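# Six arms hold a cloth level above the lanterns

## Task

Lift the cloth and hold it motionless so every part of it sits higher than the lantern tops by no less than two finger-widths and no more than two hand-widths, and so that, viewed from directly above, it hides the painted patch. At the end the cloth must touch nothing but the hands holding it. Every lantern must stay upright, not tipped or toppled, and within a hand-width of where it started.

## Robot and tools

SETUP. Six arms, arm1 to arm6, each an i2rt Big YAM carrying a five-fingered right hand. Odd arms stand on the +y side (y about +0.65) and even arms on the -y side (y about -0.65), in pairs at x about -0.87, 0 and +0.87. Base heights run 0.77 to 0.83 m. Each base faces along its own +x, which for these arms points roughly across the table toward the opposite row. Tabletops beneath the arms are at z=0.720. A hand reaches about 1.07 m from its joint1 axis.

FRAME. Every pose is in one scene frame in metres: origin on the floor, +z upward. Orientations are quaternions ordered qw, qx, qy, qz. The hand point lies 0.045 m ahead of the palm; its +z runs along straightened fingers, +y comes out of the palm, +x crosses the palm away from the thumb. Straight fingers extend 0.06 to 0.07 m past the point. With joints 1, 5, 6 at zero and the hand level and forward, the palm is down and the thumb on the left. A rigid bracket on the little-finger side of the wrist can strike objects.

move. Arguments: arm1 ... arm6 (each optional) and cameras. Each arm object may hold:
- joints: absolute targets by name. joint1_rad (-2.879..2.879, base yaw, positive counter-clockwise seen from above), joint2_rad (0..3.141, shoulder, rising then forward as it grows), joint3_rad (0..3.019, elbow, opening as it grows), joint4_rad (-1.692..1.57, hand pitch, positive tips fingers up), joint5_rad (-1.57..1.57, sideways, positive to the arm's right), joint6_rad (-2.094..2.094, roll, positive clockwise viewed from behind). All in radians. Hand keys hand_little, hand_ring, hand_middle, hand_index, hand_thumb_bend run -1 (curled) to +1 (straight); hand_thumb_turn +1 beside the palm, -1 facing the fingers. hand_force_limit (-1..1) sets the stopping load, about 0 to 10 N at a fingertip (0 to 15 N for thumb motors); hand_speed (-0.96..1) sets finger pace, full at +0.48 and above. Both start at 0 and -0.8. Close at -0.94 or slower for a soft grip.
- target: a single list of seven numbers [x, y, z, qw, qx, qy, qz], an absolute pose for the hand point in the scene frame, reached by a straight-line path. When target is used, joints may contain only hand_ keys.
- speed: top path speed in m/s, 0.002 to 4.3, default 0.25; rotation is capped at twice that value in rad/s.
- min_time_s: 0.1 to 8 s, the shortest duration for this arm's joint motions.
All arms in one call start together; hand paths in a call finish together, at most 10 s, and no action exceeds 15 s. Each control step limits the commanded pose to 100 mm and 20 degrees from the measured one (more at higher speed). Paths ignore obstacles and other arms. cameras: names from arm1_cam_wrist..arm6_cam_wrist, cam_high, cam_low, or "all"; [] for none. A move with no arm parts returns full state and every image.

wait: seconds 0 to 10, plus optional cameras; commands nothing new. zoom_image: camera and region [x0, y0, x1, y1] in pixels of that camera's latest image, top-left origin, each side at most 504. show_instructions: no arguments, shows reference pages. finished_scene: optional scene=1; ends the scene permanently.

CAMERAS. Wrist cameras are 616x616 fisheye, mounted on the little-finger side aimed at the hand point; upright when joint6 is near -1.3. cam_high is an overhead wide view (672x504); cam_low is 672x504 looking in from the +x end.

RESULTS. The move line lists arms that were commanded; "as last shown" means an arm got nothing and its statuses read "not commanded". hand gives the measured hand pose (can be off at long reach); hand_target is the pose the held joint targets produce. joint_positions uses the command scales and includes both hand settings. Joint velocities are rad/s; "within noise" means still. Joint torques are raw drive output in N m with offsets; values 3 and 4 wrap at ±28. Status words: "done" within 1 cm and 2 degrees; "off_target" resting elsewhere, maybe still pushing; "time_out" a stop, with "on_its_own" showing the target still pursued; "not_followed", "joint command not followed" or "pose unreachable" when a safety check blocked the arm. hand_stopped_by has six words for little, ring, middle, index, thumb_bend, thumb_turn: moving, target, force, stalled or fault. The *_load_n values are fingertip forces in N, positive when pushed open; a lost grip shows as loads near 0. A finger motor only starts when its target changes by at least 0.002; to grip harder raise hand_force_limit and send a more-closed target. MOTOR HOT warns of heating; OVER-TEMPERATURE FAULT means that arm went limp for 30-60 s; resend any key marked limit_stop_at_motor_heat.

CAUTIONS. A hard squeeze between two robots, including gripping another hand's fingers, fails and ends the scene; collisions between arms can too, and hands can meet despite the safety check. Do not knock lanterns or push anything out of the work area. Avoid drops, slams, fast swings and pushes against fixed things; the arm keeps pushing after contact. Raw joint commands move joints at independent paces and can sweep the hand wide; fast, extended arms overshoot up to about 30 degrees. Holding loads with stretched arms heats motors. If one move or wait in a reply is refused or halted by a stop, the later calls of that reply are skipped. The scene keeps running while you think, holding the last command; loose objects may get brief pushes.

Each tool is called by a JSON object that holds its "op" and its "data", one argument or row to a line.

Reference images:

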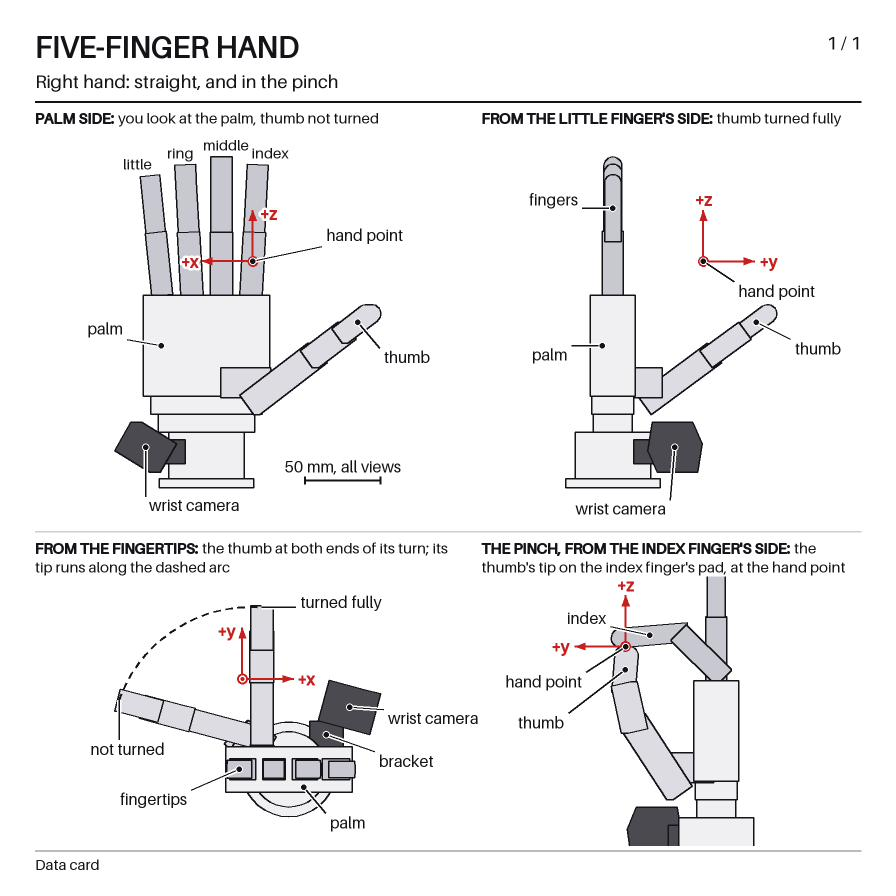

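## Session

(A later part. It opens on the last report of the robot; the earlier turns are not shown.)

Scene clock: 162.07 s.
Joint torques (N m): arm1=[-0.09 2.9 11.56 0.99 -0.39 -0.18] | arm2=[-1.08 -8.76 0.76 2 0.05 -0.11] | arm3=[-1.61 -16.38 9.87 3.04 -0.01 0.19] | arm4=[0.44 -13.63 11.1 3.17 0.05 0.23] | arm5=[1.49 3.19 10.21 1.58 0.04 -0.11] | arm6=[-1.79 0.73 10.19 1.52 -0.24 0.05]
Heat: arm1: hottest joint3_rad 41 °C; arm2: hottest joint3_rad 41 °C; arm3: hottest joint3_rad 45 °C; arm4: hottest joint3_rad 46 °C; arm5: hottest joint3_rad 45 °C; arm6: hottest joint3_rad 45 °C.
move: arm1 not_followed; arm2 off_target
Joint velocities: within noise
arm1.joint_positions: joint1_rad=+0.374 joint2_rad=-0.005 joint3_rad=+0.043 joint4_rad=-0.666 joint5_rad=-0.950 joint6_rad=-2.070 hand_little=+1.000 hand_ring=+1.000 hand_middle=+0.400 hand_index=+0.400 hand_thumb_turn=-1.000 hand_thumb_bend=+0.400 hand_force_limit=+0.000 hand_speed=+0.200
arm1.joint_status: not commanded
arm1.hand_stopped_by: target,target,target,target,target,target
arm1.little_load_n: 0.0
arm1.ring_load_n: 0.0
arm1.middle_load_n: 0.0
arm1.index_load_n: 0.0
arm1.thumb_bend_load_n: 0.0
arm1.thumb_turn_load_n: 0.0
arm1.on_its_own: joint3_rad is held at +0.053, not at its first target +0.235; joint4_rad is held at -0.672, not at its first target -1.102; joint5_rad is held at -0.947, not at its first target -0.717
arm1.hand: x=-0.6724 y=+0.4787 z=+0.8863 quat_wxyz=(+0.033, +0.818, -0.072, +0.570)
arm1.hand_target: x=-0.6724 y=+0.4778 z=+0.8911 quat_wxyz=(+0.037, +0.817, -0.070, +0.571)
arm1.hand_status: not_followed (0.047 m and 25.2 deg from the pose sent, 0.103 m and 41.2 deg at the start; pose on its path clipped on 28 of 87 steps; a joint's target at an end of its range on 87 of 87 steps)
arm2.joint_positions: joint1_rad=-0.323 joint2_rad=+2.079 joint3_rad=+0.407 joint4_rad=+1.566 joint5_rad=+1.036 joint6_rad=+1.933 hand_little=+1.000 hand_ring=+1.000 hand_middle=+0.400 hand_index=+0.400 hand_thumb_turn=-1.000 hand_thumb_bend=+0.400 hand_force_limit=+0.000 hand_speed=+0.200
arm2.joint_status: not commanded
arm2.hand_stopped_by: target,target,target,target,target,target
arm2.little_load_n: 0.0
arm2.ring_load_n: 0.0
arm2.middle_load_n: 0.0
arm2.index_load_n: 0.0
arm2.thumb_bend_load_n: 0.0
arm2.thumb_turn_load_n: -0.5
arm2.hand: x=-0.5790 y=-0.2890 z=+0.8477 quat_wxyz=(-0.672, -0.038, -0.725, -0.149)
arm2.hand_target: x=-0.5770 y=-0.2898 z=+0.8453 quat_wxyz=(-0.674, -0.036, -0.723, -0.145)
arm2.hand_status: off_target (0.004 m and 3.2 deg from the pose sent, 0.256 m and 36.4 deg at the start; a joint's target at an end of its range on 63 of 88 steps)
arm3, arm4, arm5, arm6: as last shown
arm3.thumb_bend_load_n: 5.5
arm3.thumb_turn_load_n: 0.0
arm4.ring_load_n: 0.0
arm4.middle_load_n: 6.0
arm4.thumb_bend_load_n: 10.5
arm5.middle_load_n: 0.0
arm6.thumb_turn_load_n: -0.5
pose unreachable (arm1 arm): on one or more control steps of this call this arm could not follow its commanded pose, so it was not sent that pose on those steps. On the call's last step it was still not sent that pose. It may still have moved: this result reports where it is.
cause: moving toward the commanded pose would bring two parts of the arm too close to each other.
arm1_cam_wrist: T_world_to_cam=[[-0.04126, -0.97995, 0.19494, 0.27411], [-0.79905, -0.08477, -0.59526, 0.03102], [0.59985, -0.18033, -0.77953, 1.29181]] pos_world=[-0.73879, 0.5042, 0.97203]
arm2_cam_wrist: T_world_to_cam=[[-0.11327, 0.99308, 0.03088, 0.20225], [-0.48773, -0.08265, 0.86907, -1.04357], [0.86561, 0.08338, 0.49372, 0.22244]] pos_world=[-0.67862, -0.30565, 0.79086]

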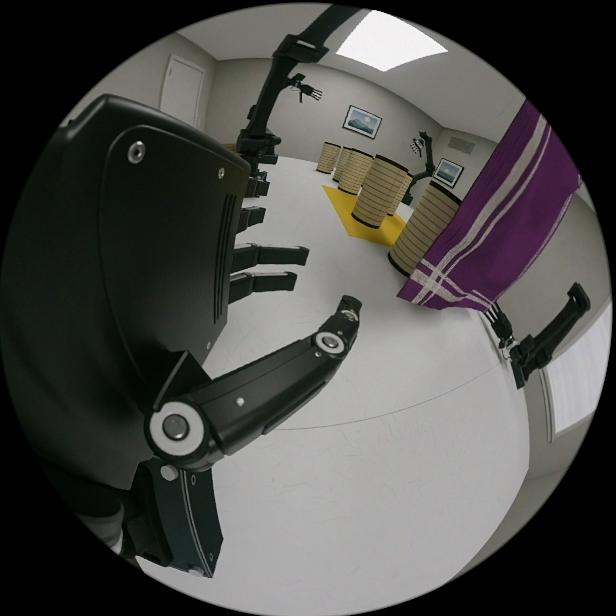

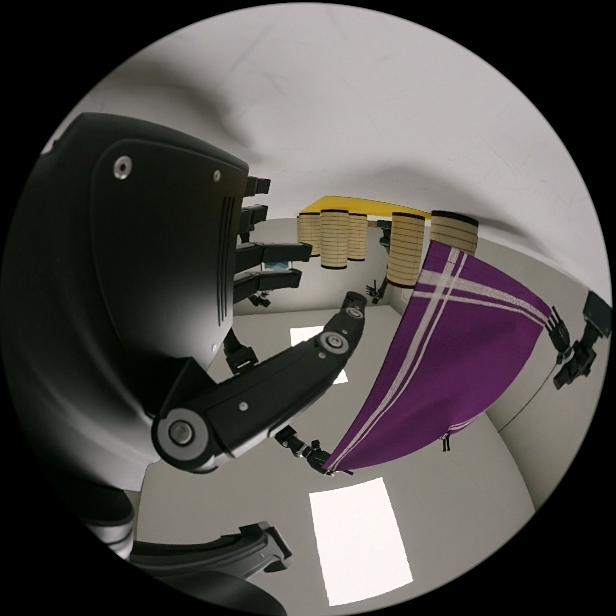

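{"op": "move", "data": {
  "arm3": {"target": [-0.53, 0.245, 1.50, -0.2514, 0.359, 0.7362, -0.5156], "speed": 0.06},
  "arm4": {"target": [-0.53, -0.295, 1.50, 0.524, -0.7483, -0.3332, 0.2333], "speed": 0.06},
  "arm2": {"target": [-0.545, -0.335, 0.845, 0.6903, 0.0308, 0.7064, 0.1531], "speed": 0.08},
  "arm1": {"joints": {"joint1_rad": -0.9, "joint2_rad": 1.0, "joint3_rad": 0.86, "joint4_rad": -1.49, "joint5_rad": -1.2, "joint6_rad": -1.65}, "min_time_s": 2.5}
}}

{"op": "move", "data": {
  "arm1": {"joints": {"joint1_rad": -0.8, "joint2_rad": 1.95, "joint3_rad": 0.6, "joint4_rad": 1.5, "joint5_rad": -1.15, "joint6_rad": -1.75}, "min_time_s": 3},
  "cameras": ["arm1_cam_wrist", "arm2_cam_wrist", "cam_high"]
}}

Scene clock: 170.20 s.
Joint torques (N m): arm1=[-2.43 -3.84 12.77 -0.4 -0.98 0.03] | arm2=[-1.2 -10.99 -0.47 2.07 0.04 0.08] | arm3=[-0.62 -17.67 9.84 1.85 0.04 0.18] | arm4=[0.5 -13.8 10.51 1.95 0.07 0.24] | arm5=[1.26 3.25 10.3 1.59 0.04 -0.12] | arm6=[-1.79 0.73 10.18 1.52 -0.25 0.05]
Heat: arm1: hottest joint3_rad 41 °C; arm2: hottest joint3_rad 40 °C; arm3: hottest joint3_rad 45 °C; arm4: hottest joint3_rad 46 °C; arm5: hottest joint3_rad 45 °C; arm6: hottest joint3_rad 46 °C.
move: arm1 done; arm2 off_target; arm3 off_target; arm4 off_target
Joint velocities: within noise
arm1.joint_positions: joint1_rad=-0.885 joint2_rad=+0.996 joint3_rad=+0.812 joint4_rad=-1.484 joint5_rad=-1.197 joint6_rad=-1.661 hand_little=+1.000 hand_ring=+1.000 hand_middle=+0.400 hand_index=+0.400 hand_thumb_turn=-1.000 hand_thumb_bend=+0.400 hand_force_limit=+0.000 hand_speed=+0.200
arm1.joint_status: all done
arm1.hand_stopped_by: target,target,target,target,target,target
arm1.little_load_n: 0.0
arm1.ring_load_n: 0.0
arm1.middle_load_n: 0.0
arm1.index_load_n: 0.0
arm1.thumb_bend_load_n: 0.0
arm1.thumb_turn_load_n: 0.0
arm1.hand: x=-0.9196 y=+0.3897 z=+1.0279 quat_wxyz=(-0.202, +0.292, -0.776, +0.522)
arm1.hand_target: x=-0.9314 y=+0.3831 z=+1.0444 quat_wxyz=(-0.187, +0.291, -0.775, +0.529)
arm1.hand_status: not commanded
arm2.joint_positions: joint1_rad=-0.481 joint2_rad=+2.075 joint3_rad=+0.343 joint4_rad=+1.566 joint5_rad=+0.887 joint6_rad=+1.933 hand_little=+1.000 hand_ring=+1.000 hand_middle=+0.400 hand_index=+0.400 hand_thumb_turn=-1.000 hand_thumb_bend=+0.400 hand_force_limit=+0.000 hand_speed=+0.200
arm2.joint_status: not commanded
arm2.hand_stopped_by: target,target,target,target,target,target
arm2.little_load_n: 0.0
arm2.ring_load_n: 0.0
arm2.middle_load_n: 0.0
arm2.index_load_n: 0.0
arm2.thumb_bend_load_n: 0.0
arm2.thumb_turn_load_n: 0.0
arm2.hand: x=-0.5463 y=-0.3315 z=+0.8353 quat_wxyz=(-0.657, -0.029, -0.742, -0.128)
arm2.hand_target: x=-0.5449 y=-0.3347 z=+0.8453 quat_wxyz=(-0.662, -0.040, -0.736, -0.137)
arm2.hand_status: off_target (0.010 m and 6.3 deg from the pose sent, 0.057 m and 3.2 deg at the start; a joint's target at an end of its range on 102 of 103 steps)
arm3.joint_positions: joint1_rad=-0.953 joint2_rad=+1.909 joint3_rad=+2.893 joint4_rad=-1.131 joint5_rad=-0.065 joint6_rad=+0.006 hand_little=+1.000 hand_ring=+1.000 hand_middle=-0.231 hand_index=-0.232 hand_thumb_turn=-1.000 hand_thumb_bend=+0.105 hand_force_limit=+0.400 hand_speed=-0.850
arm3.joint_status: not commanded
arm3.hand_stopped_by: target,target,force,force,target,target
arm3.little_load_n: 0.0
arm3.ring_load_n: 0.0
arm3.middle_load_n: 7.5
arm3.index_load_n: 7.0
arm3.thumb_bend_load_n: 5.5
arm3.thumb_turn_load_n: 0.0
arm3.hand: x=-0.5436 y=+0.2403 z=+1.4763 quat_wxyz=(+0.287, -0.342, -0.677, +0.584)
arm3.hand_target: x=-0.5292 y=+0.2457 z=+1.4983 quat_wxyz=(+0.291, -0.338, -0.665, +0.599)
arm3.hand_status: off_target (0.028 m and 11.3 deg from the pose sent, 0.059 m and 11.7 deg at the start; a joint's target at an end of its range on 100 of 103 steps)
arm4.joint_positions: joint1_rad=+0.970 joint2_rad=+1.847 joint3_rad=+2.891 joint4_rad=-1.184 joint5_rad=+0.144 joint6_rad=+0.017 hand_little=+1.000 hand_ring=+1.000 hand_middle=-0.262 hand_index=-0.332 hand_thumb_turn=-1.000 hand_thumb_bend=+0.242 hand_force_limit=+0.300 hand_speed=-0.850
arm4.joint_status: not commanded
arm4.hand_stopped_by: target,target,force,force,force,target
arm4.little_load_n: 0.0
arm4.ring_load_n: 0.0
arm4.middle_load_n: 6.0
arm4.index_load_n: 5.0
arm4.thumb_bend_load_n: 10.5
arm4.thumb_turn_load_n: -2.0
arm4.hand: x=-0.5418 y=-0.2760 z=+1.4716 quat_wxyz=(-0.595, +0.695, +0.305, -0.264)
arm4.hand_target: x=-0.5289 y=-0.2952 z=+1.4981 quat_wxyz=(-0.606, +0.683, +0.295, -0.281)
arm4.hand_status: off_target (0.036 m and 11.3 deg from the pose sent, 0.077 m and 16.5 deg at the start; a joint's target at an end of its range on 99 of 103 steps)
arm5, arm6: as last shown
arm6.ring_load_n: -0.5
arm6.thumb_turn_load_n: 0.0
pictures: none

Scene clock: 173.83 s.
Joint torques (N m): arm1=[0.44 -11.63 3.15 1.58 0.22 -0.24] | arm2=[-1.14 -10.93 -0.44 2.09 0.05 0.08] | arm3=[-0.56 -17.67 9.88 1.83 0.03 0.19] | arm4=[0.5 -13.92 10.59 1.89 0.07 0.24] | arm5=[1.26 3.31 10.22 1.58 0.04 -0.11] | arm6=[-1.73 0.73 10.18 1.52 -0.24 0.05]
Heat: arm1: hottest joint3_rad 41 °C; arm2: hottest joint3_rad 40 °C; arm3: hottest joint3_rad 45 °C; arm4: hottest joint3_rad 46 °C; arm5: hottest joint3_rad 45 °C; arm6: hottest joint3_rad 46 °C.
move: arm1 done
Joint velocities: within noise
arm1.joint_positions: joint1_rad=-0.816 joint2_rad=+1.944 joint3_rad=+0.602 joint4_rad=+1.487 joint5_rad=-1.153 joint6_rad=-1.739 hand_little=+1.000 hand_ring=+1.000 hand_middle=+0.400 hand_index=+0.400 hand_thumb_turn=-1.000 hand_thumb_bend=+0.400 hand_force_limit=+0.000 hand_speed=+0.200
arm1.joint_status: all done
arm1.hand_stopped_by: target,target,target,target,target,target
arm1.little_load_n: 0.0
arm1.ring_load_n: 0.0
arm1.middle_load_n: 0.0
arm1.index_load_n: 0.0
arm1.thumb_bend_load_n: 0.0
arm1.thumb_turn_load_n: 0.0
arm1.hand: x=-1.1385 y=+0.1717 z=+0.9097 quat_wxyz=(+0.502, +0.618, -0.305, +0.523)
arm1.hand_target: x=-1.1310 y=+0.1682 z=+0.9097 quat_wxyz=(+0.503, +0.622, -0.295, +0.523)
arm1.hand_status: not commanded
arm2, arm3, arm4, arm5, arm6: as last shown
arm2.joint_positions: joint1_rad=-0.481 joint2_rad=+2.075 joint3_rad=+0.343 joint4_rad=+1.566 joint5_rad=+0.886 joint6_rad=+1.933 hand_little=+1.000 hand_ring=+1.000 hand_middle=+0.400 hand_index=+0.400 hand_thumb_turn=-1.000 hand_thumb_bend=+0.400 hand_force_limit=+0.000 hand_speed=+0.200
arm2.thumb_turn_load_n: -0.5
arm2.hand_target: x=-0.5449 y=-0.3346 z=+0.8453 quat_wxyz=(-0.662, -0.040, -0.736, -0.137)
arm3.index_load_n: 6.5
arm4.joint_positions: joint1_rad=+0.970 joint2_rad=+1.847 joint3_rad=+2.891 joint4_rad=-1.184 joint5_rad=+0.145 joint6_rad=+0.017 hand_little=+1.000 hand_ring=+1.000 hand_middle=-0.262 hand_index=-0.332 hand_thumb_turn=-1.000 hand_thumb_bend=+0.242 hand_force_limit=+0.300 hand_speed=-0.850
arm4.hand: x=-0.5417 y=-0.2760 z=+1.4716 quat_wxyz=(-0.595, +0.695, +0.305, -0.263)
arm4.hand_target: x=-0.5288 y=-0.2951 z=+1.4982 quat_wxyz=(-0.606, +0.683, +0.294, -0.281)
arm6.ring_load_n: 0.0
arm6.thumb_bend_load_n: -0.5
arm1_cam_wrist: T_world_to_cam=[[-0.79741, -0.29089, 0.5287, -1.33334], [-0.60073, 0.29976, -0.74113, -0.0611], [0.05711, -0.90859, -0.41378, 0.70865]] pos_world=[-1.14039, 0.27433, 0.95287]
arm2_cam_wrist: T_world_to_cam=[[-0.10239, 0.99469, -0.01009, 0.28918], [-0.44958, -0.03722, 0.89246, -1.0041], [0.88735, 0.09592, 0.45101, 0.25546]] pos_world=[-0.6485, -0.34952, 0.78382]

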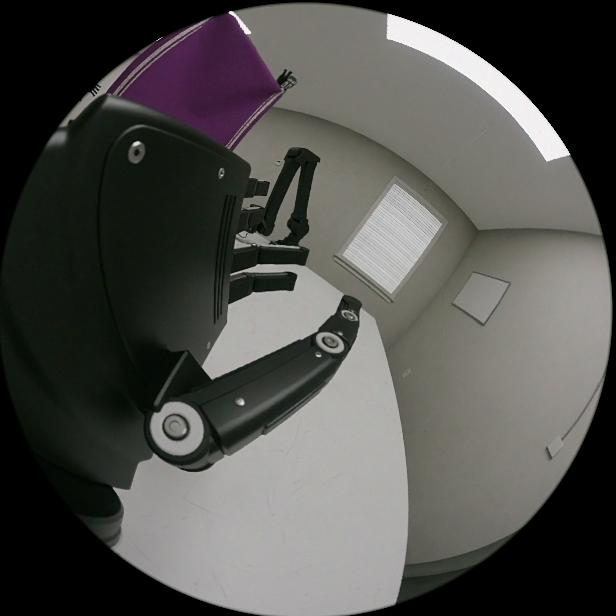

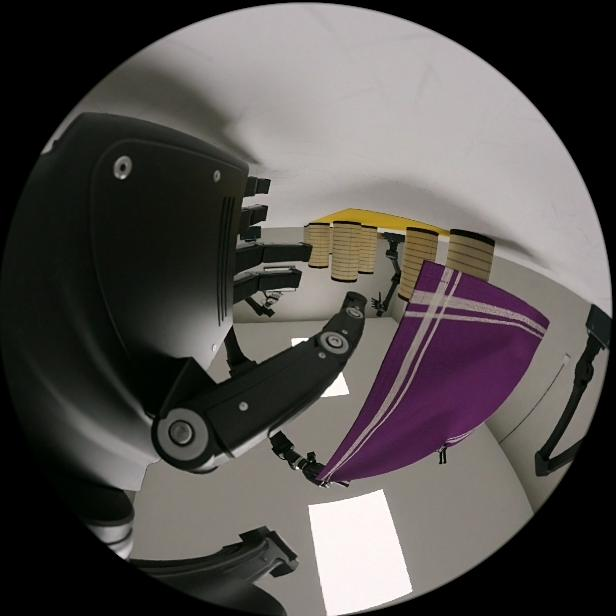

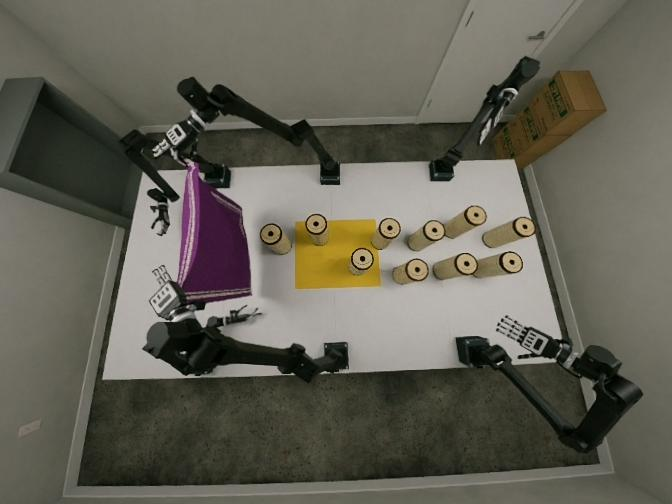

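{"op": "move", "data": {
  "arm1": {"joints": {"joint1_rad": -0.8, "joint2_rad": 1.97, "joint3_rad": 0.25, "joint4_rad": 1.566, "joint5_rad": -1.15, "joint6_rad": -1.85}, "min_time_s": 1.5}
}}

{"op": "move", "data": {
  "arm1": {"joints": {"joint1_rad": 0.05, "joint2_rad": 1.97, "joint3_rad": 0.25, "joint4_rad": 1.566, "joint5_rad": -1.1, "joint6_rad": -1.85}, "min_time_s": 2.5},
  "cameras": ["arm1_cam_wrist", "arm3_cam_wrist", "cam_high"]
}}

{"op": "zoom_image", "data": {
  "camera": "cam_high",
  "region": [140, 150, 290, 310]
}}

{"op": "zoom_image", "data": {
  "camera": "arm1_cam_wrist",
  "region": [300, 150, 560, 410]
}}

Scene clock: 178.33 s.
Joint torques (N m): arm1=[1.2 -8.64 -0.34 1.72 -0.08 -0.24] | arm2=[-1.2 -10.99 -0.46 2.07 0.04 0.08] | arm3=[-0.5 -17.55 9.88 1.85 0.03 0.19] | arm4=[0.5 -14.04 10.61 1.87 0.07 0.24] | arm5=[1.38 3.31 10.24 1.61 0.03 -0.12] | arm6=[-1.79 0.73 10.18 1.51 -0.24 0.05]
Heat: arm1: hottest joint3_rad 41 °C; arm2: hottest joint3_rad 40 °C; arm3: hottest joint3_rad 45 °C; arm4: hottest joint3_rad 46 °C; arm5: hottest joint3_rad 45 °C; arm6: hottest joint3_rad 46 °C.
move: arm1 done
Joint velocities: within noise
arm1.joint_positions: joint1_rad=-0.816 joint2_rad=+1.961 joint3_rad=+0.256 joint4_rad=+1.546 joint5_rad=-1.152 joint6_rad=-1.839 hand_little=+1.000 hand_ring=+1.000 hand_middle=+0.400 hand_index=+0.400 hand_thumb_turn=-1.000 hand_thumb_bend=+0.400 hand_force_limit=+0.000 hand_speed=+0.200
arm1.joint_status: all done
joint sent to its limit — arm1.joint4_rad, upper limit.
arm1.hand_stopped_by: target,target,target,target,target,target
arm1.little_load_n: 0.0
arm1.ring_load_n: 0.0
arm1.middle_load_n: 0.0
arm1.index_load_n: 0.0
arm1.thumb_bend_load_n: 0.0
arm1.thumb_turn_load_n: 0.0
arm1.hand: x=-1.0411 y=+0.2667 z=+0.8417 quat_wxyz=(+0.427, +0.625, -0.381, +0.531)
arm1.hand_target: x=-1.0340 y=+0.2656 z=+0.8411 quat_wxyz=(+0.426, +0.630, -0.373, +0.531)
arm1.hand_status: not commanded
arm2, arm3, arm4, arm5, arm6: as last shown
arm2.thumb_turn_load_n: 0.0
arm3.thumb_bend_load_n: 5.0
arm3.thumb_turn_load_n: 0.5
arm4.thumb_bend_load_n: 11.0
arm6.index_load_n: -0.5
arm6.thumb_bend_load_n: 0.0
pictures: none

Scene clock: 181.27 s.
Joint torques (N m): arm1=[0.21 -7.82 -0.76 1.85 -0.02 -0.28] | arm2=[-1.2 -11.05 -0.46 2.07 0.05 0.08] | arm3=[-0.56 -17.61 9.88 1.84 0.03 0.18] | arm4=[0.5 -13.92 10.63 1.89 0.08 0.24] | arm5=[1.44 3.14 10.24 1.58 0.05 -0.11] | arm6=[-1.73 0.79 10.19 1.52 -0.24 0.05]
Heat: arm1: hottest joint3_rad 40 °C; arm2: hottest joint3_rad 40 °C; arm3: hottest joint3_rad 45 °C; arm4: hottest joint3_rad 46 °C; arm5: hottest joint3_rad 45 °C; arm6: hottest joint3_rad 46 °C.
move: arm1 done
Joint velocities: within noise
arm1.joint_positions: joint1_rad=+0.035 joint2_rad=+1.961 joint3_rad=+0.256 joint4_rad=+1.546 joint5_rad=-1.103 joint6_rad=-1.839 hand_little=+1.000 hand_ring=+1.000 hand_middle=+0.400 hand_index=+0.400 hand_thumb_turn=-1.000 hand_thumb_bend=+0.400 hand_force_limit=+0.000 hand_speed=+0.200
arm1.joint_status: all done
joint sent to its limit — arm1.joint4_rad, upper limit.
arm1.hand_stopped_by: target,target,target,target,target,target
arm1.little_load_n: -0.5
arm1.ring_load_n: 0.0
arm1.middle_load_n: 0.0
arm1.index_load_n: 0.0
arm1.thumb_bend_load_n: 0.0
arm1.thumb_turn_load_n: 0.5
arm1.hand: x=-0.7061 y=+0.2547 z=+0.8373 quat_wxyz=(+0.183, +0.728, -0.109, +0.652)
arm1.hand_target: x=-0.7008 y=+0.2592 z=+0.8366 quat_wxyz=(+0.182, +0.729, -0.100, +0.652)
arm1.hand_status: not commanded
arm2, arm3, arm4, arm5, arm6: as last shown
arm3.index_load_n: 7.0
arm3.thumb_bend_load_n: 5.5
arm4.ring_load_n: -0.5
arm4.middle_load_n: 6.5
arm1_cam_wrist: T_world_to_cam=[[-0.32775, -0.87252, 0.36235, -0.30713], [-0.66803, -0.05719, -0.74194, 0.16422], [0.66807, -0.48523, -0.56412, 1.17885]] pos_world=[-0.77851, 0.31343, 0.89814]
arm3_cam_wrist: T_world_to_cam=[[-0.0032, 0.26641, -0.96386, 1.35937], [0.91869, -0.37992, -0.10806, 0.75265], [-0.39497, -0.88583, -0.24353, 0.47054]] pos_world=[-0.50125, 0.34061, 1.50616]

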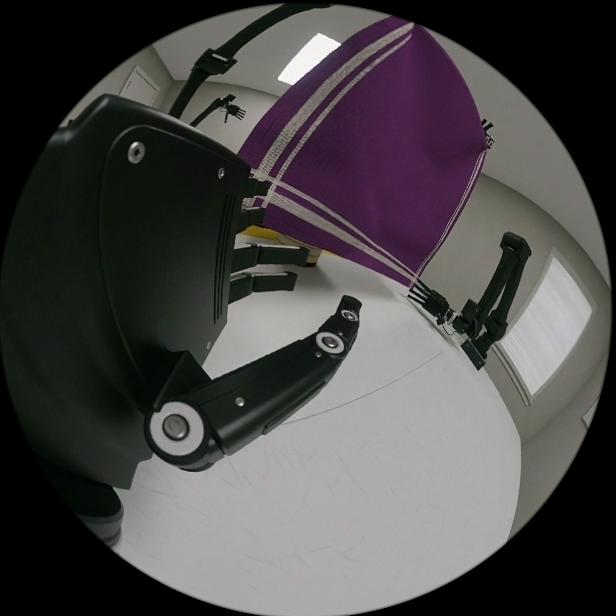

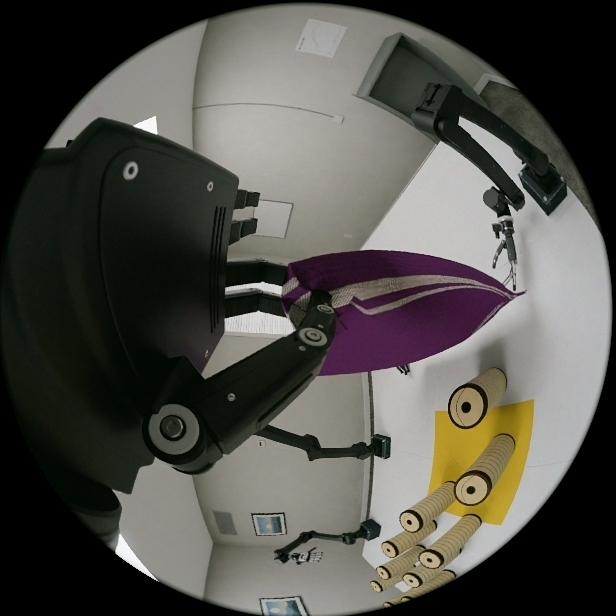

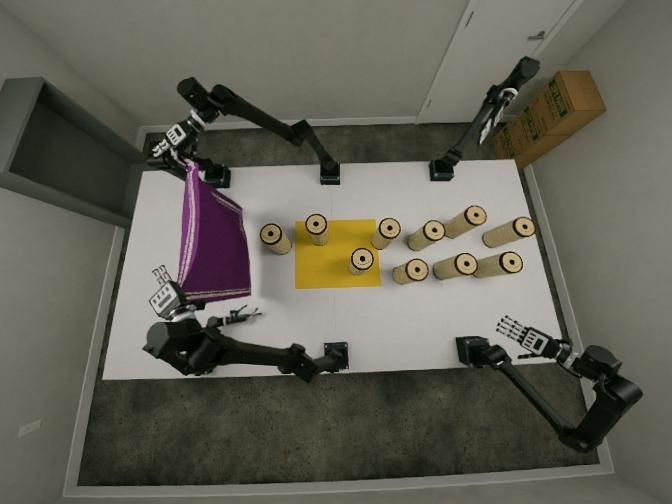

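Scaled by 3.150.

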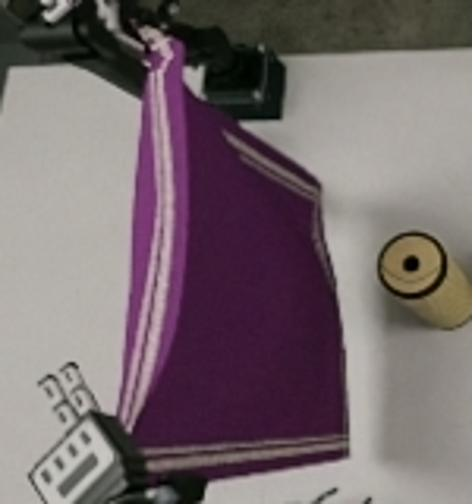

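Scaled by 1.938 from the camera's image (finer frame: 880x880).

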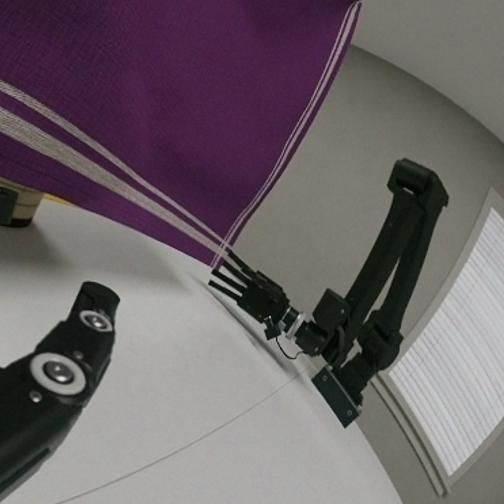

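{"op": "move", "data": {
  "arm1": {"target": [-0.675, 0.375, 0.885, 0.1224, 0.7071, 0, 0.6964], "speed": 0.1},
  "arm2": {"target": [-0.549, -0.229, 0.848, 0.6903, 0.0308, 0.7064, 0.1531], "speed": 0.06},
  "cameras": ["arm1_cam_wrist", "arm2_cam_wrist", "cam_high"]
}}

{"op": "zoom_image", "data": {
  "camera": "arm2_cam_wrist",
  "region": [230, 160, 480, 410]
}}

Scene clock: 185.07 s.
Joint torques (N m): arm1=[-0.79 -5.42 0.03 1.24 -0.12 -0.14] | arm2=[-0.26 -10.4 2.59 0.77 0.14 -0.11] | arm3=[-0.56 -17.67 9.85 1.84 0.03 0.19] | arm4=[0.44 -13.92 10.61 1.87 0.07 0.23] | arm5=[1.44 3.14 10.17 1.62 0.04 -0.12] | arm6=[-1.79 0.73 10.19 1.51 -0.24 0.05]
Heat: arm1: hottest joint3_rad 40 °C; arm2: hottest joint1_rad 39 °C; arm3: hottest joint3_rad 45 °C; arm4: hottest joint3_rad 46 °C; arm5: hottest joint3_rad 45 °C; arm6: hottest joint3_rad 46 °C.
move: arm1 not_followed; arm2 off_target
Joint velocities: within noise
arm1.joint_positions: joint1_rad=+0.035 joint2_rad=+1.778 joint3_rad=+0.051 joint4_rad=+1.546 joint5_rad=-1.337 joint6_rad=-1.888 hand_little=+1.000 hand_ring=+1.000 hand_middle=+0.400 hand_index=+0.400 hand_thumb_turn=-1.000 hand_thumb_bend=+0.400 hand_force_limit=+0.000 hand_speed=+0.200
arm1.joint_status: not commanded
arm1.hand_stopped_by: target,target,target,target,target,target
arm1.little_load_n: 0.0
arm1.ring_load_n: -0.5
arm1.middle_load_n: 0.0
arm1.index_load_n: 0.0
arm1.thumb_bend_load_n: -0.5
arm1.thumb_turn_load_n: 0.0
arm1.on_its_own: joint2_rad is held at +1.786, not at your +1.970; joint3_rad is held at +0.056, not at your +0.250; joint5_rad is held at -1.334, not at your -1.100; joint6_rad is held at -1.888, not at your -1.850
arm1.hand: x=-0.6802 y=+0.3628 z=+0.8761 quat_wxyz=(+0.112, +0.725, -0.018, +0.679)
arm1.hand_target: x=-0.6804 y=+0.3611 z=+0.8745 quat_wxyz=(+0.112, +0.725, -0.021, +0.679)
arm1.hand_status: not_followed (0.016 m and 3.7 deg from the pose sent, 0.133 m and 15.3 deg at the start; a joint's target at an end of its range on 72 of 72 steps)
arm2.joint_positions: joint1_rad=-0.355 joint2_rad=+2.121 joint3_rad=+0.583 joint4_rad=+1.560 joint5_rad=+1.000 joint6_rad=+1.851 hand_little=+1.000 hand_ring=+1.000 hand_middle=+0.400 hand_index=+0.400 hand_thumb_turn=-1.000 hand_thumb_bend=+0.400 hand_force_limit=+0.000 hand_speed=+0.200
arm2.joint_status: not commanded
arm2.hand_stopped_by: target,target,target,target,target,target
arm2.little_load_n: 0.0
arm2.ring_load_n: 0.0
arm2.middle_load_n: 0.0
arm2.index_load_n: 0.0
arm2.thumb_bend_load_n: 0.0
arm2.thumb_turn_load_n: 0.0
arm2.hand: x=-0.5482 y=-0.2346 z=+0.8587 quat_wxyz=(-0.692, -0.044, -0.702, -0.165)
arm2.hand_target: x=-0.5491 y=-0.2293 z=+0.8482 quat_wxyz=(-0.690, -0.031, -0.706, -0.153)
arm2.hand_status: off_target (0.012 m and 2.1 deg from the pose sent, 0.103 m and 6.3 deg at the start)
arm3, arm4, arm5, arm6: as last shown
arm3.index_load_n: 6.5
arm3.thumb_turn_load_n: 0.0
arm4.ring_load_n: 0.0
arm4.middle_load_n: 6.0
arm6.little_load_n: -0.5
arm6.index_load_n: 0.0
pose unreachable (arm1 arm): on one or more control steps of this call this arm could not follow its commanded pose, so it was not sent that pose on those steps. On the call's last step it was still not sent that pose. It may still have moved: this result reports where it is.
cause: moving toward the commanded pose would bring two parts of the arm too close to each other.
arm1_cam_wrist: T_world_to_cam=[[-0.12713, -0.91803, 0.37557, -0.07697], [-0.61626, -0.22359, -0.75514, 0.3236], [0.77721, -0.32745, -0.53732, 1.22937]] pos_world=[-0.76584, 0.40425, 0.93384]
arm2_cam_wrist: T_world_to_cam=[[-0.12094, 0.99078, 0.06111, 0.12067], [-0.53826, -0.11717, 0.83459, -1.03991], [0.83406, 0.06804, 0.54746, 0.11864]] pos_world=[-0.6441, -0.24948, 0.79558]

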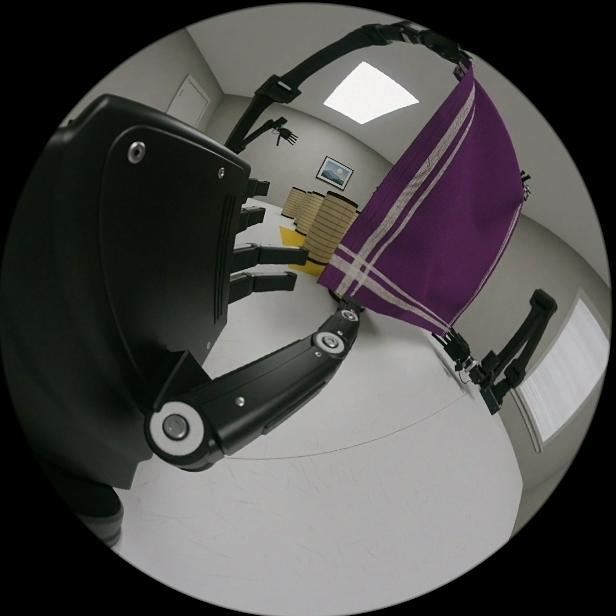

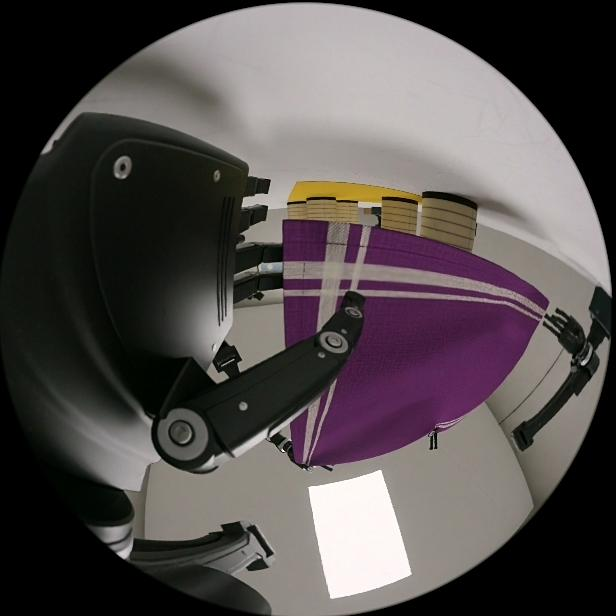

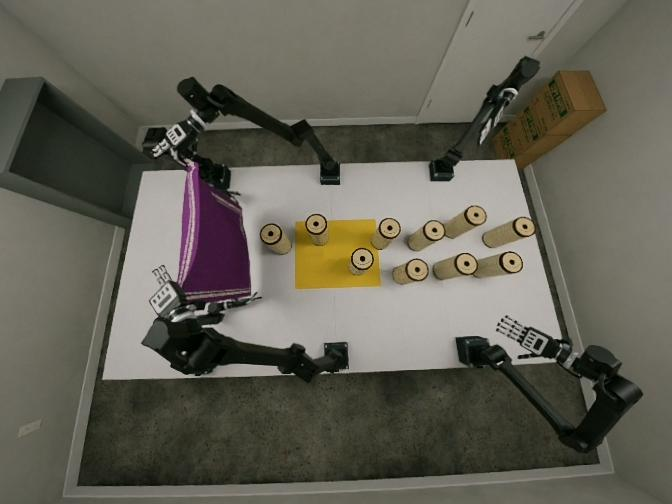

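Scaled by 2.016 from the camera's image (finer frame: 880x880).

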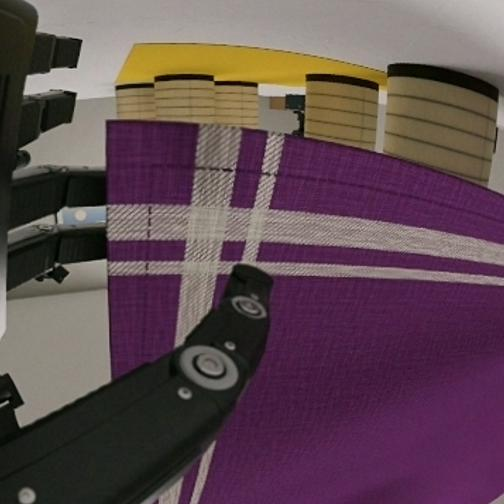

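{"op": "move", "data": {
  "arm2": {"target": [-0.549, -0.222, 0.830, 0.6903, 0.0308, 0.7064, 0.1531], "speed": 0.05}
}}

{"op": "move", "data": {
  "arm2": {"joints": {"hand_index": 0.05, "hand_middle": 0.05, "hand_thumb_bend": 0.25, "hand_force_limit": 0.2, "hand_speed": -0.8}},
  "cameras": ["arm2_cam_wrist"]
}}

{"op": "zoom_image", "data": {
  "camera": "arm2_cam_wrist",
  "region": [230, 160, 480, 410]
}}

Scene clock: 187.07 s.
Joint torques (N m): arm1=[-0.56 -5.25 -0.01 1.07 -0.07 -0.11] | arm2=[-0.21 -10.93 2.24 1.78 0.17 -0.1] | arm3=[-0.62 -17.67 9.88 1.85 0.03 0.18] | arm4=[0.44 -14.04 10.65 1.87 0.07 0.23] | arm5=[1.44 3.31 10.21 1.58 0.04 -0.11] | arm6=[-1.73 0.67 10.19 1.52 -0.24 0.05]
Heat: arm1: hottest joint3_rad 40 °C; arm2: hottest joint1_rad 39 °C; arm3: hottest joint3_rad 45 °C; arm4: hottest joint3_rad 46 °C; arm5: hottest joint3_rad 45 °C; arm6: hottest joint3_rad 46 °C.
move: arm2 done
Joint velocities: within noise
arm1, arm3, arm4, arm5, arm6: as last shown
arm1.ring_load_n: 0.0
arm1.thumb_bend_load_n: 0.0
arm1.thumb_turn_load_n: 0.5
arm1.on_its_own: joint2_rad is held at +1.786, not at your +1.970; joint3_rad is held at +0.056, not at your +0.250; joint5_rad is held at -1.334, not at your -1.100; joint6_rad is held at -1.888, not at your -1.850
arm2.joint_positions: joint1_rad=-0.350 joint2_rad=+2.188 joint3_rad=+0.621 joint4_rad=+1.560 joint5_rad=+1.008 joint6_rad=+1.851 hand_little=+1.000 hand_ring=+1.000 hand_middle=+0.400 hand_index=+0.400 hand_thumb_turn=-1.000 hand_thumb_bend=+0.400 hand_force_limit=+0.000 hand_speed=+0.200
arm2.joint_status: not commanded
arm2.hand_stopped_by: target,target,target,target,target,target
arm2.little_load_n: 0.0
arm2.ring_load_n: 0.0
arm2.middle_load_n: 0.0
arm2.index_load_n: 0.5
arm2.thumb_bend_load_n: 0.0
arm2.thumb_turn_load_n: 0.0
arm2.hand: x=-0.5466 y=-0.2261 z=+0.8343 quat_wxyz=(-0.688, -0.036, -0.708, -0.155)
arm2.hand_target: x=-0.5490 y=-0.2221 z=+0.8301 quat_wxyz=(-0.690, -0.031, -0.707, -0.153)
arm2.hand_status: done (0.006 m and 0.7 deg from the pose sent, 0.031 m and 2.1 deg at the start)
arm3.thumb_bend_load_n: 5.0
arm6.little_load_n: 0.0
pictures: none

Scene clock: 188.17 s.
Joint torques (N m): arm1=[-0.15 -4.89 -0.14 1.14 -0.06 -0.12] | arm2=[-0.21 -10.99 2.22 1.8 0.16 -0.1] | arm3=[-0.56 -17.55 9.87 1.84 0.03 0.18] | arm4=[0.44 -13.86 10.62 1.88 0.07 0.24] | arm5=[1.2 3.14 10.19 1.59 0.04 -0.12] | arm6=[-1.79 0.73 10.18 1.54 -0.24 0.05]
Heat: arm1: hottest joint3_rad 40 °C; arm2: hottest joint1_rad 39 °C; arm3: hottest joint3_rad 45 °C; arm4: hottest joint3_rad 46 °C; arm5: hottest joint3_rad 45 °C; arm6: hottest joint3_rad 46 °C.
move: arm2 done
Joint velocities: within noise
arm1, arm3, arm4: as last shown
arm1.on_its_own: joint2_rad is held at +1.786, not at your +1.970; joint3_rad is held at +0.056, not at your +0.250; joint5_rad is held at -1.334, not at your -1.100; joint6_rad is held at -1.888, not at your -1.850
arm2.joint_positions: joint1_rad=-0.350 joint2_rad=+2.188 joint3_rad=+0.621 joint4_rad=+1.560 joint5_rad=+1.008 joint6_rad=+1.851 hand_little=+1.000 hand_ring=+1.000 hand_middle=+0.050 hand_index=+0.050 hand_thumb_turn=-1.000 hand_thumb_bend=+0.250 hand_force_limit=+0.200 hand_speed=-0.800
arm2.joint_status: all done
arm2.hand_stopped_by: target,target,target,target,target,target
arm2.little_load_n: 0.0
arm2.ring_load_n: 0.0
arm2.middle_load_n: 0.0
arm2.index_load_n: 0.0
arm2.thumb_bend_load_n: 0.5
arm2.thumb_turn_load_n: 0.0
arm2.hand: x=-0.5466 y=-0.2261 z=+0.8343 quat_wxyz=(-0.688, -0.036, -0.708, -0.155)
arm2.hand_target: x=-0.5491 y=-0.2220 z=+0.8301 quat_wxyz=(-0.690, -0.031, -0.707, -0.153)
arm2.hand_status: not commanded
arm3.middle_load_n: 7.0
arm3.thumb_bend_load_n: 5.5
arm4.little_load_n: -0.5
arm5.joint_positions: joint1_rad=-0.567 joint2_rad=+0.648 joint3_rad=+1.496 joint4_rad=-1.291 joint5_rad=-0.051 joint6_rad=-1.219 hand_little=+1.000 hand_ring=+1.000 hand_middle=+1.000 hand_index=+1.000 hand_thumb_turn=+1.000 hand_thumb_bend=+1.000 hand_force_limit=+0.000 hand_speed=-0.800
arm5.joint_status: not commanded
arm5.hand_stopped_by: target,target,target,target,target,target
arm5.little_load_n: 0.0
arm5.ring_load_n: 0.0
arm5.middle_load_n: 0.0
arm5.index_load_n: 0.0
arm5.thumb_bend_load_n: 0.0
arm5.thumb_turn_load_n: 0.0
arm5.hand: x=+0.7059 y=+0.4742 z=+1.3339 quat_wxyz=(+0.409, +0.268, -0.803, +0.342)
arm5.hand_target: x=+0.7066 y=+0.4752 z=+1.3450 quat_wxyz=(+0.418, +0.266, -0.796, +0.349)
arm5.hand_status: not commanded
arm6.joint_positions: joint1_rad=+0.364 joint2_rad=+0.631 joint3_rad=+1.355 joint4_rad=-1.510 joint5_rad=-0.294 joint6_rad=-0.998 hand_little=+1.000 hand_ring=+1.000 hand_middle=+1.000 hand_index=+1.000 hand_thumb_turn=+1.000 hand_thumb_bend=+1.000 hand_force_limit=+0.000 hand_speed=-0.800
arm6.joint_status: not commanded
arm6.hand_stopped_by: target,target,target,target,target,target
arm6.little_load_n: 0.0
arm6.ring_load_n: 0.0
arm6.middle_load_n: 0.0
arm6.index_load_n: 0.0
arm6.thumb_bend_load_n: 0.0
arm6.thumb_turn_load_n: 0.0
arm6.hand: x=+0.7749 y=-0.4888 z=+1.2560 quat_wxyz=(-0.403, +0.670, +0.623, -0.013)
arm6.hand_target: x=+0.7749 y=-0.4887 z=+1.2640 quat_wxyz=(-0.412, +0.666, +0.622, -0.010)
arm6.hand_status: not commanded
arm2_cam_wrist: T_world_to_cam=[[-0.11845, 0.99234, 0.03518, 0.13731], [-0.52896, -0.09305, 0.84353, -1.01458], [0.84034, 0.08131, 0.53593, 0.14614]] pos_world=[-0.64322, -0.24254, 0.77268]

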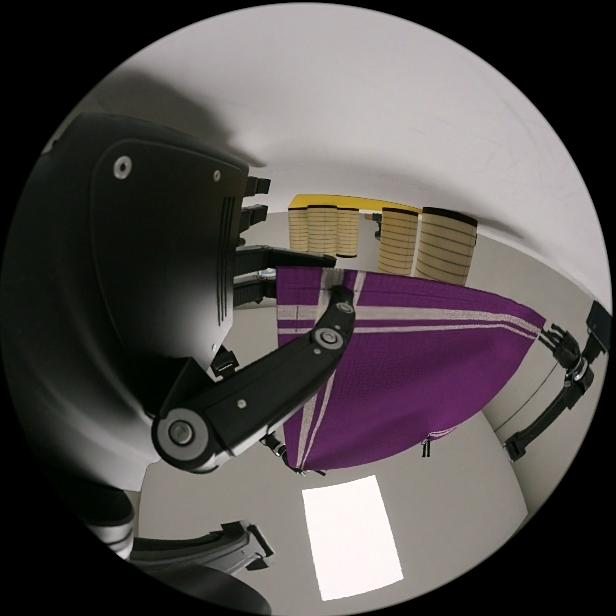

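Scaled by 2.016 from the camera's image (finer frame: 880x880).

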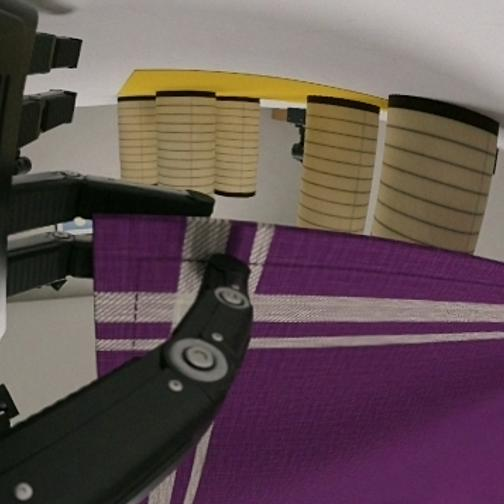

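{"op": "move", "data": {
  "arm2": {"target": [-0.549, -0.220, 0.843, 0.6903, 0.0308, 0.7064, 0.1531], "speed": 0.04},
  "cameras": ["arm2_cam_wrist"]
}}

{"op": "zoom_image", "data": {
  "camera": "arm2_cam_wrist",
  "region": [230, 160, 480, 410]
}}

Scene clock: 189.73 s.
Joint torques (N m): arm1=[0.26 -5.36 0.01 1.02 -0.11 -0.2] | arm2=[-0.09 -13.68 1.59 0.94 0.16 -0.11] | arm3=[-0.56 -17.55 9.85 1.85 0.02 0.18] | arm4=[0.56 -13.86 10.63 1.88 0.07 0.23] | arm5=[1.38 3.19 10.17 1.59 0.03 -0.12] | arm6=[-1.73 0.73 10.18 1.51 -0.24 0.05]
Heat: arm1: hottest joint3_rad 40 °C; arm2: hottest joint1_rad 39 °C; arm3: hottest joint3_rad 45 °C; arm4: hottest joint3_rad 46 °C; arm5: hottest joint3_rad 45 °C; arm6: hottest joint3_rad 46 °C.
move: arm2 done
Joint velocities: within noise
arm1, arm3, arm4, arm5, arm6: as last shown
arm1.thumb_turn_load_n: 0.0
arm1.on_its_own: joint2_rad is held at +1.786, not at your +1.970; joint3_rad is held at +0.056, not at your +0.250; joint5_rad is held at -1.334, not at your -1.100; joint6_rad is held at -1.888, not at your -1.850
arm2.joint_positions: joint1_rad=-0.348 joint2_rad=+2.175 joint3_rad=+0.621 joint4_rad=+1.552 joint5_rad=+1.009 joint6_rad=+1.850 hand_little=+1.000 hand_ring=+1.000 hand_middle=+0.050 hand_index=+0.050 hand_thumb_turn=-1.000 hand_thumb_bend=+0.250 hand_force_limit=+0.200 hand_speed=-0.800
arm2.joint_status: not commanded
arm2.hand_stopped_by: target,target,target,target,target,target
arm2.little_load_n: 0.0
arm2.ring_load_n: 0.0
arm2.middle_load_n: 0.0
arm2.index_load_n: 0.0
arm2.thumb_bend_load_n: 0.0
arm2.thumb_turn_load_n: -0.5
arm2.hand: x=-0.5466 y=-0.2247 z=+0.8393 quat_wxyz=(-0.689, -0.038, -0.706, -0.156)
arm2.hand_target: x=-0.5490 y=-0.2200 z=+0.8430 quat_wxyz=(-0.690, -0.031, -0.706, -0.153)
arm2.hand_status: done (0.006 m and 0.9 deg from the pose sent, 0.011 m and 0.7 deg at the start)
arm3.little_load_n: -0.5
arm4.little_load_n: 0.0
arm4.thumb_bend_load_n: 10.5
arm2_cam_wrist: T_world_to_cam=[[-0.11856, 0.99215, 0.03972, 0.13182], [-0.53102, -0.09715, 0.84177, -1.01919], [0.83902, 0.07871, 0.53837, 0.14008]] pos_world=[-0.64312, -0.24083, 0.77728]

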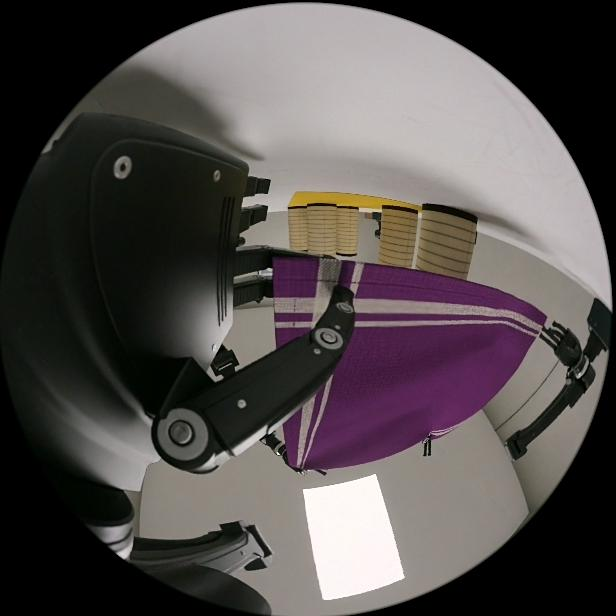

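Scaled by 2.016 from the camera's image (finer frame: 880x880).

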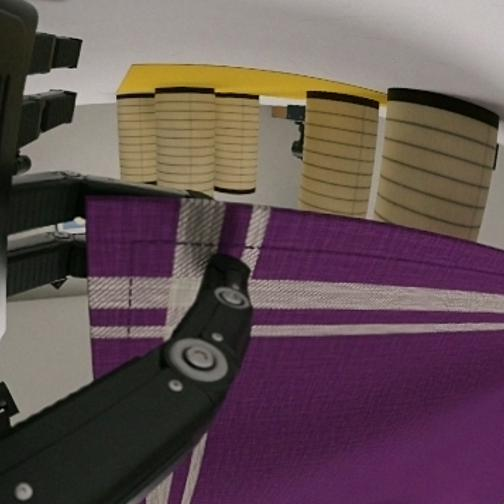

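{"op": "move", "data": {
  "arm2": {"target": [-0.549, -0.219, 0.855, 0.6903, 0.0308, 0.7064, 0.1531], "speed": 0.04}
}}

{"op": "move", "data": {
  "arm2": {"joints": {"hand_index": -0.40, "hand_middle": -0.40, "hand_thumb_bend": 0.12, "hand_force_limit": 0.2, "hand_speed": -0.85}},
  "cameras": ["arm2_cam_wrist"]
}}

{"op": "zoom_image", "data": {
  "camera": "arm2_cam_wrist",
  "region": [230, 160, 480, 410]
}}

Scene clock: 191.20 s.
Joint torques (N m): arm1=[-0.03 -5.25 -0.08 1.03 -0.1 -0.11] | arm2=[-0.09 -13.74 1.2 0.58 0.16 -0.11] | arm3=[-0.56 -17.67 9.89 1.84 0.03 0.18] | arm4=[0.5 -14.04 10.62 1.92 0.07 0.24] | arm5=[1.55 3.25 10.24 1.59 0.03 -0.11] | arm6=[-1.73 0.79 10.18 1.52 -0.24 0.05]
Heat: arm1: hottest joint3_rad 40 °C; arm2: hottest joint1_rad 39 °C; arm3: hottest joint3_rad 45 °C; arm4: hottest joint3_rad 46 °C; arm5: hottest joint3_rad 45 °C; arm6: hottest joint3_rad 46 °C.
move: arm2 done
Joint velocities: within noise
arm1, arm5, arm6: as last shown
arm1.on_its_own: joint2_rad is held at +1.786, not at your +1.970; joint3_rad is held at +0.056, not at your +0.250; joint5_rad is held at -1.334, not at your -1.100; joint6_rad is held at -1.888, not at your -1.850
arm2.joint_positions: joint1_rad=-0.347 joint2_rad=+2.132 joint3_rad=+0.621 joint4_rad=+1.518 joint5_rad=+1.010 joint6_rad=+1.849 hand_little=+1.000 hand_ring=+1.000 hand_middle=+0.050 hand_index=+0.050 hand_thumb_turn=-1.000 hand_thumb_bend=+0.250 hand_force_limit=+0.200 hand_speed=-0.800
arm2.joint_status: not commanded
arm2.hand_stopped_by: target,target,target,target,target,target
arm2.little_load_n: 0.5
arm2.ring_load_n: 0.0
arm2.middle_load_n: 0.0
arm2.index_load_n: 0.0
arm2.thumb_bend_load_n: 0.0
arm2.thumb_turn_load_n: -0.5
arm2.hand: x=-0.5456 y=-0.2207 z=+0.8531 quat_wxyz=(-0.690, -0.040, -0.705, -0.159)
arm2.hand_target: x=-0.5490 y=-0.2189 z=+0.8550 quat_wxyz=(-0.690, -0.031, -0.706, -0.153)
arm2.hand_status: done (0.004 m and 1.2 deg from the pose sent, 0.017 m and 0.9 deg at the start)
arm3.joint_positions: joint1_rad=-0.953 joint2_rad=+1.909 joint3_rad=+2.893 joint4_rad=-1.131 joint5_rad=-0.065 joint6_rad=+0.006 hand_little=+1.000 hand_ring=+1.000 hand_middle=-0.231 hand_index=-0.232 hand_thumb_turn=-1.000 hand_thumb_bend=+0.105 hand_force_limit=+0.400 hand_speed=-0.850
arm3.joint_status: not commanded
arm3.hand_stopped_by: target,target,force,force,target,target
arm3.little_load_n: 0.0
arm3.ring_load_n: 0.0
arm3.middle_load_n: 7.0
arm3.index_load_n: 7.0
arm3.thumb_bend_load_n: 5.5
arm3.thumb_turn_load_n: 0.0
arm3.hand: x=-0.5436 y=+0.2403 z=+1.4763 quat_wxyz=(+0.287, -0.342, -0.677, +0.584)
arm3.hand_target: x=-0.5292 y=+0.2457 z=+1.4983 quat_wxyz=(+0.291, -0.338, -0.665, +0.599)
arm3.hand_status: not commanded
arm4.joint_positions: joint1_rad=+0.970 joint2_rad=+1.847 joint3_rad=+2.891 joint4_rad=-1.184 joint5_rad=+0.145 joint6_rad=+0.017 hand_little=+1.000 hand_ring=+1.000 hand_middle=-0.262 hand_index=-0.332 hand_thumb_turn=-1.000 hand_thumb_bend=+0.242 hand_force_limit=+0.300 hand_speed=-0.850
arm4.joint_status: not commanded
arm4.hand_stopped_by: target,target,force,force,force,target
arm4.little_load_n: 0.0
arm4.ring_load_n: 0.0
arm4.middle_load_n: 6.0
arm4.index_load_n: 5.0
arm4.thumb_bend_load_n: 10.5
arm4.thumb_turn_load_n: -1.5
arm4.hand: x=-0.5417 y=-0.2760 z=+1.4716 quat_wxyz=(-0.595, +0.695, +0.305, -0.263)
arm4.hand_target: x=-0.5288 y=-0.2951 z=+1.4982 quat_wxyz=(-0.606, +0.683, +0.294, -0.281)
arm4.hand_status: not commanded
arm6.ring_load_n: -0.5
pictures: none

Scene clock: 192.50 s.
Joint torques (N m): arm1=[-0.73 -5.6 -0.06 0.98 -0.11 -0.15] | arm2=[-0.09 -13.68 1.2 0.76 0.15 -0.1] | arm3=[-0.56 -17.55 9.87 1.85 0.03 0.18] | arm4=[0.44 -13.98 10.59 1.88 0.07 0.24] | arm5=[1.44 3.19 10.21 1.58 0.04 -0.11] | arm6=[-1.73 0.67 10.18 1.52 -0.24 0.05]
Heat: arm1: hottest joint3_rad 39 °C; arm2: hottest joint1_rad 39 °C; arm3: hottest joint3_rad 45 °C; arm4: hottest joint3_rad 46 °C; arm5: hottest joint3_rad 45 °C; arm6: hottest joint3_rad 46 °C.
move: arm2 off_target
Joint velocities: within noise
arm1, arm3, arm4, arm5, arm6: as last shown
arm1.thumb_turn_load_n: 0.5
arm1.on_its_own: joint2_rad is held at +1.786, not at your +1.970; joint3_rad is held at +0.056, not at your +0.250; joint5_rad is held at -1.334, not at your -1.100; joint6_rad is held at -1.888, not at your -1.850
arm2.joint_positions: joint1_rad=-0.347 joint2_rad=+2.132 joint3_rad=+0.621 joint4_rad=+1.518 joint5_rad=+1.010 joint6_rad=+1.849 hand_little=+1.000 hand_ring=+1.000 hand_middle=-0.238 hand_index=-0.267 hand_thumb_turn=-1.000 hand_thumb_bend=+0.122 hand_force_limit=+0.200 hand_speed=-0.850
arm2.joint_status: hand_middle off_target (ended at -0.238, target -0.400); hand_index off_target (ended at -0.267, target -0.400); the others done
arm2.hand_stopped_by: target,target,force,force,target,target
arm2.little_load_n: 0.0
arm2.ring_load_n: 0.0
arm2.middle_load_n: 10.5
arm2.index_load_n: 8.0
arm2.thumb_bend_load_n: 4.5
arm2.thumb_turn_load_n: -2.5
arm2.hand: x=-0.5455 y=-0.2208 z=+0.8531 quat_wxyz=(-0.690, -0.040, -0.705, -0.159)
arm2.hand_target: x=-0.5490 y=-0.2190 z=+0.8549 quat_wxyz=(-0.690, -0.031, -0.706, -0.153)
arm2.hand_status: not commanded
arm3.middle_load_n: 7.5
arm3.index_load_n: 6.5
arm3.hand: x=-0.5435 y=+0.2402 z=+1.4763 quat_wxyz=(+0.287, -0.342, -0.677, +0.584)
arm5.middle_load_n: -0.5
arm6.ring_load_n: 0.0
arm2_cam_wrist: T_world_to_cam=[[-0.11871, 0.99187, 0.04592, 0.1221], [-0.53392, -0.10276, 0.83927, -1.03048], [0.83716, 0.07511, 0.54177, 0.12675]] pos_world=[-0.64181, -0.23652, 0.79057]

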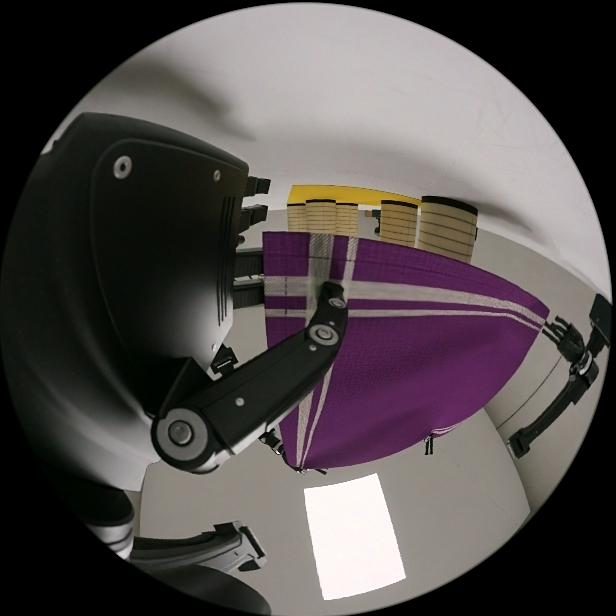

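Scaled by 2.016 from the camera's image (finer frame: 880x880).

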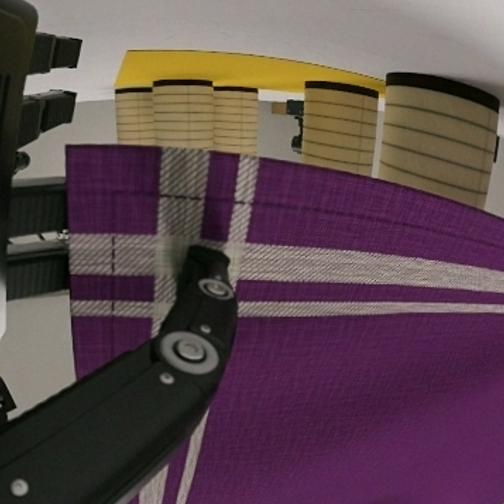

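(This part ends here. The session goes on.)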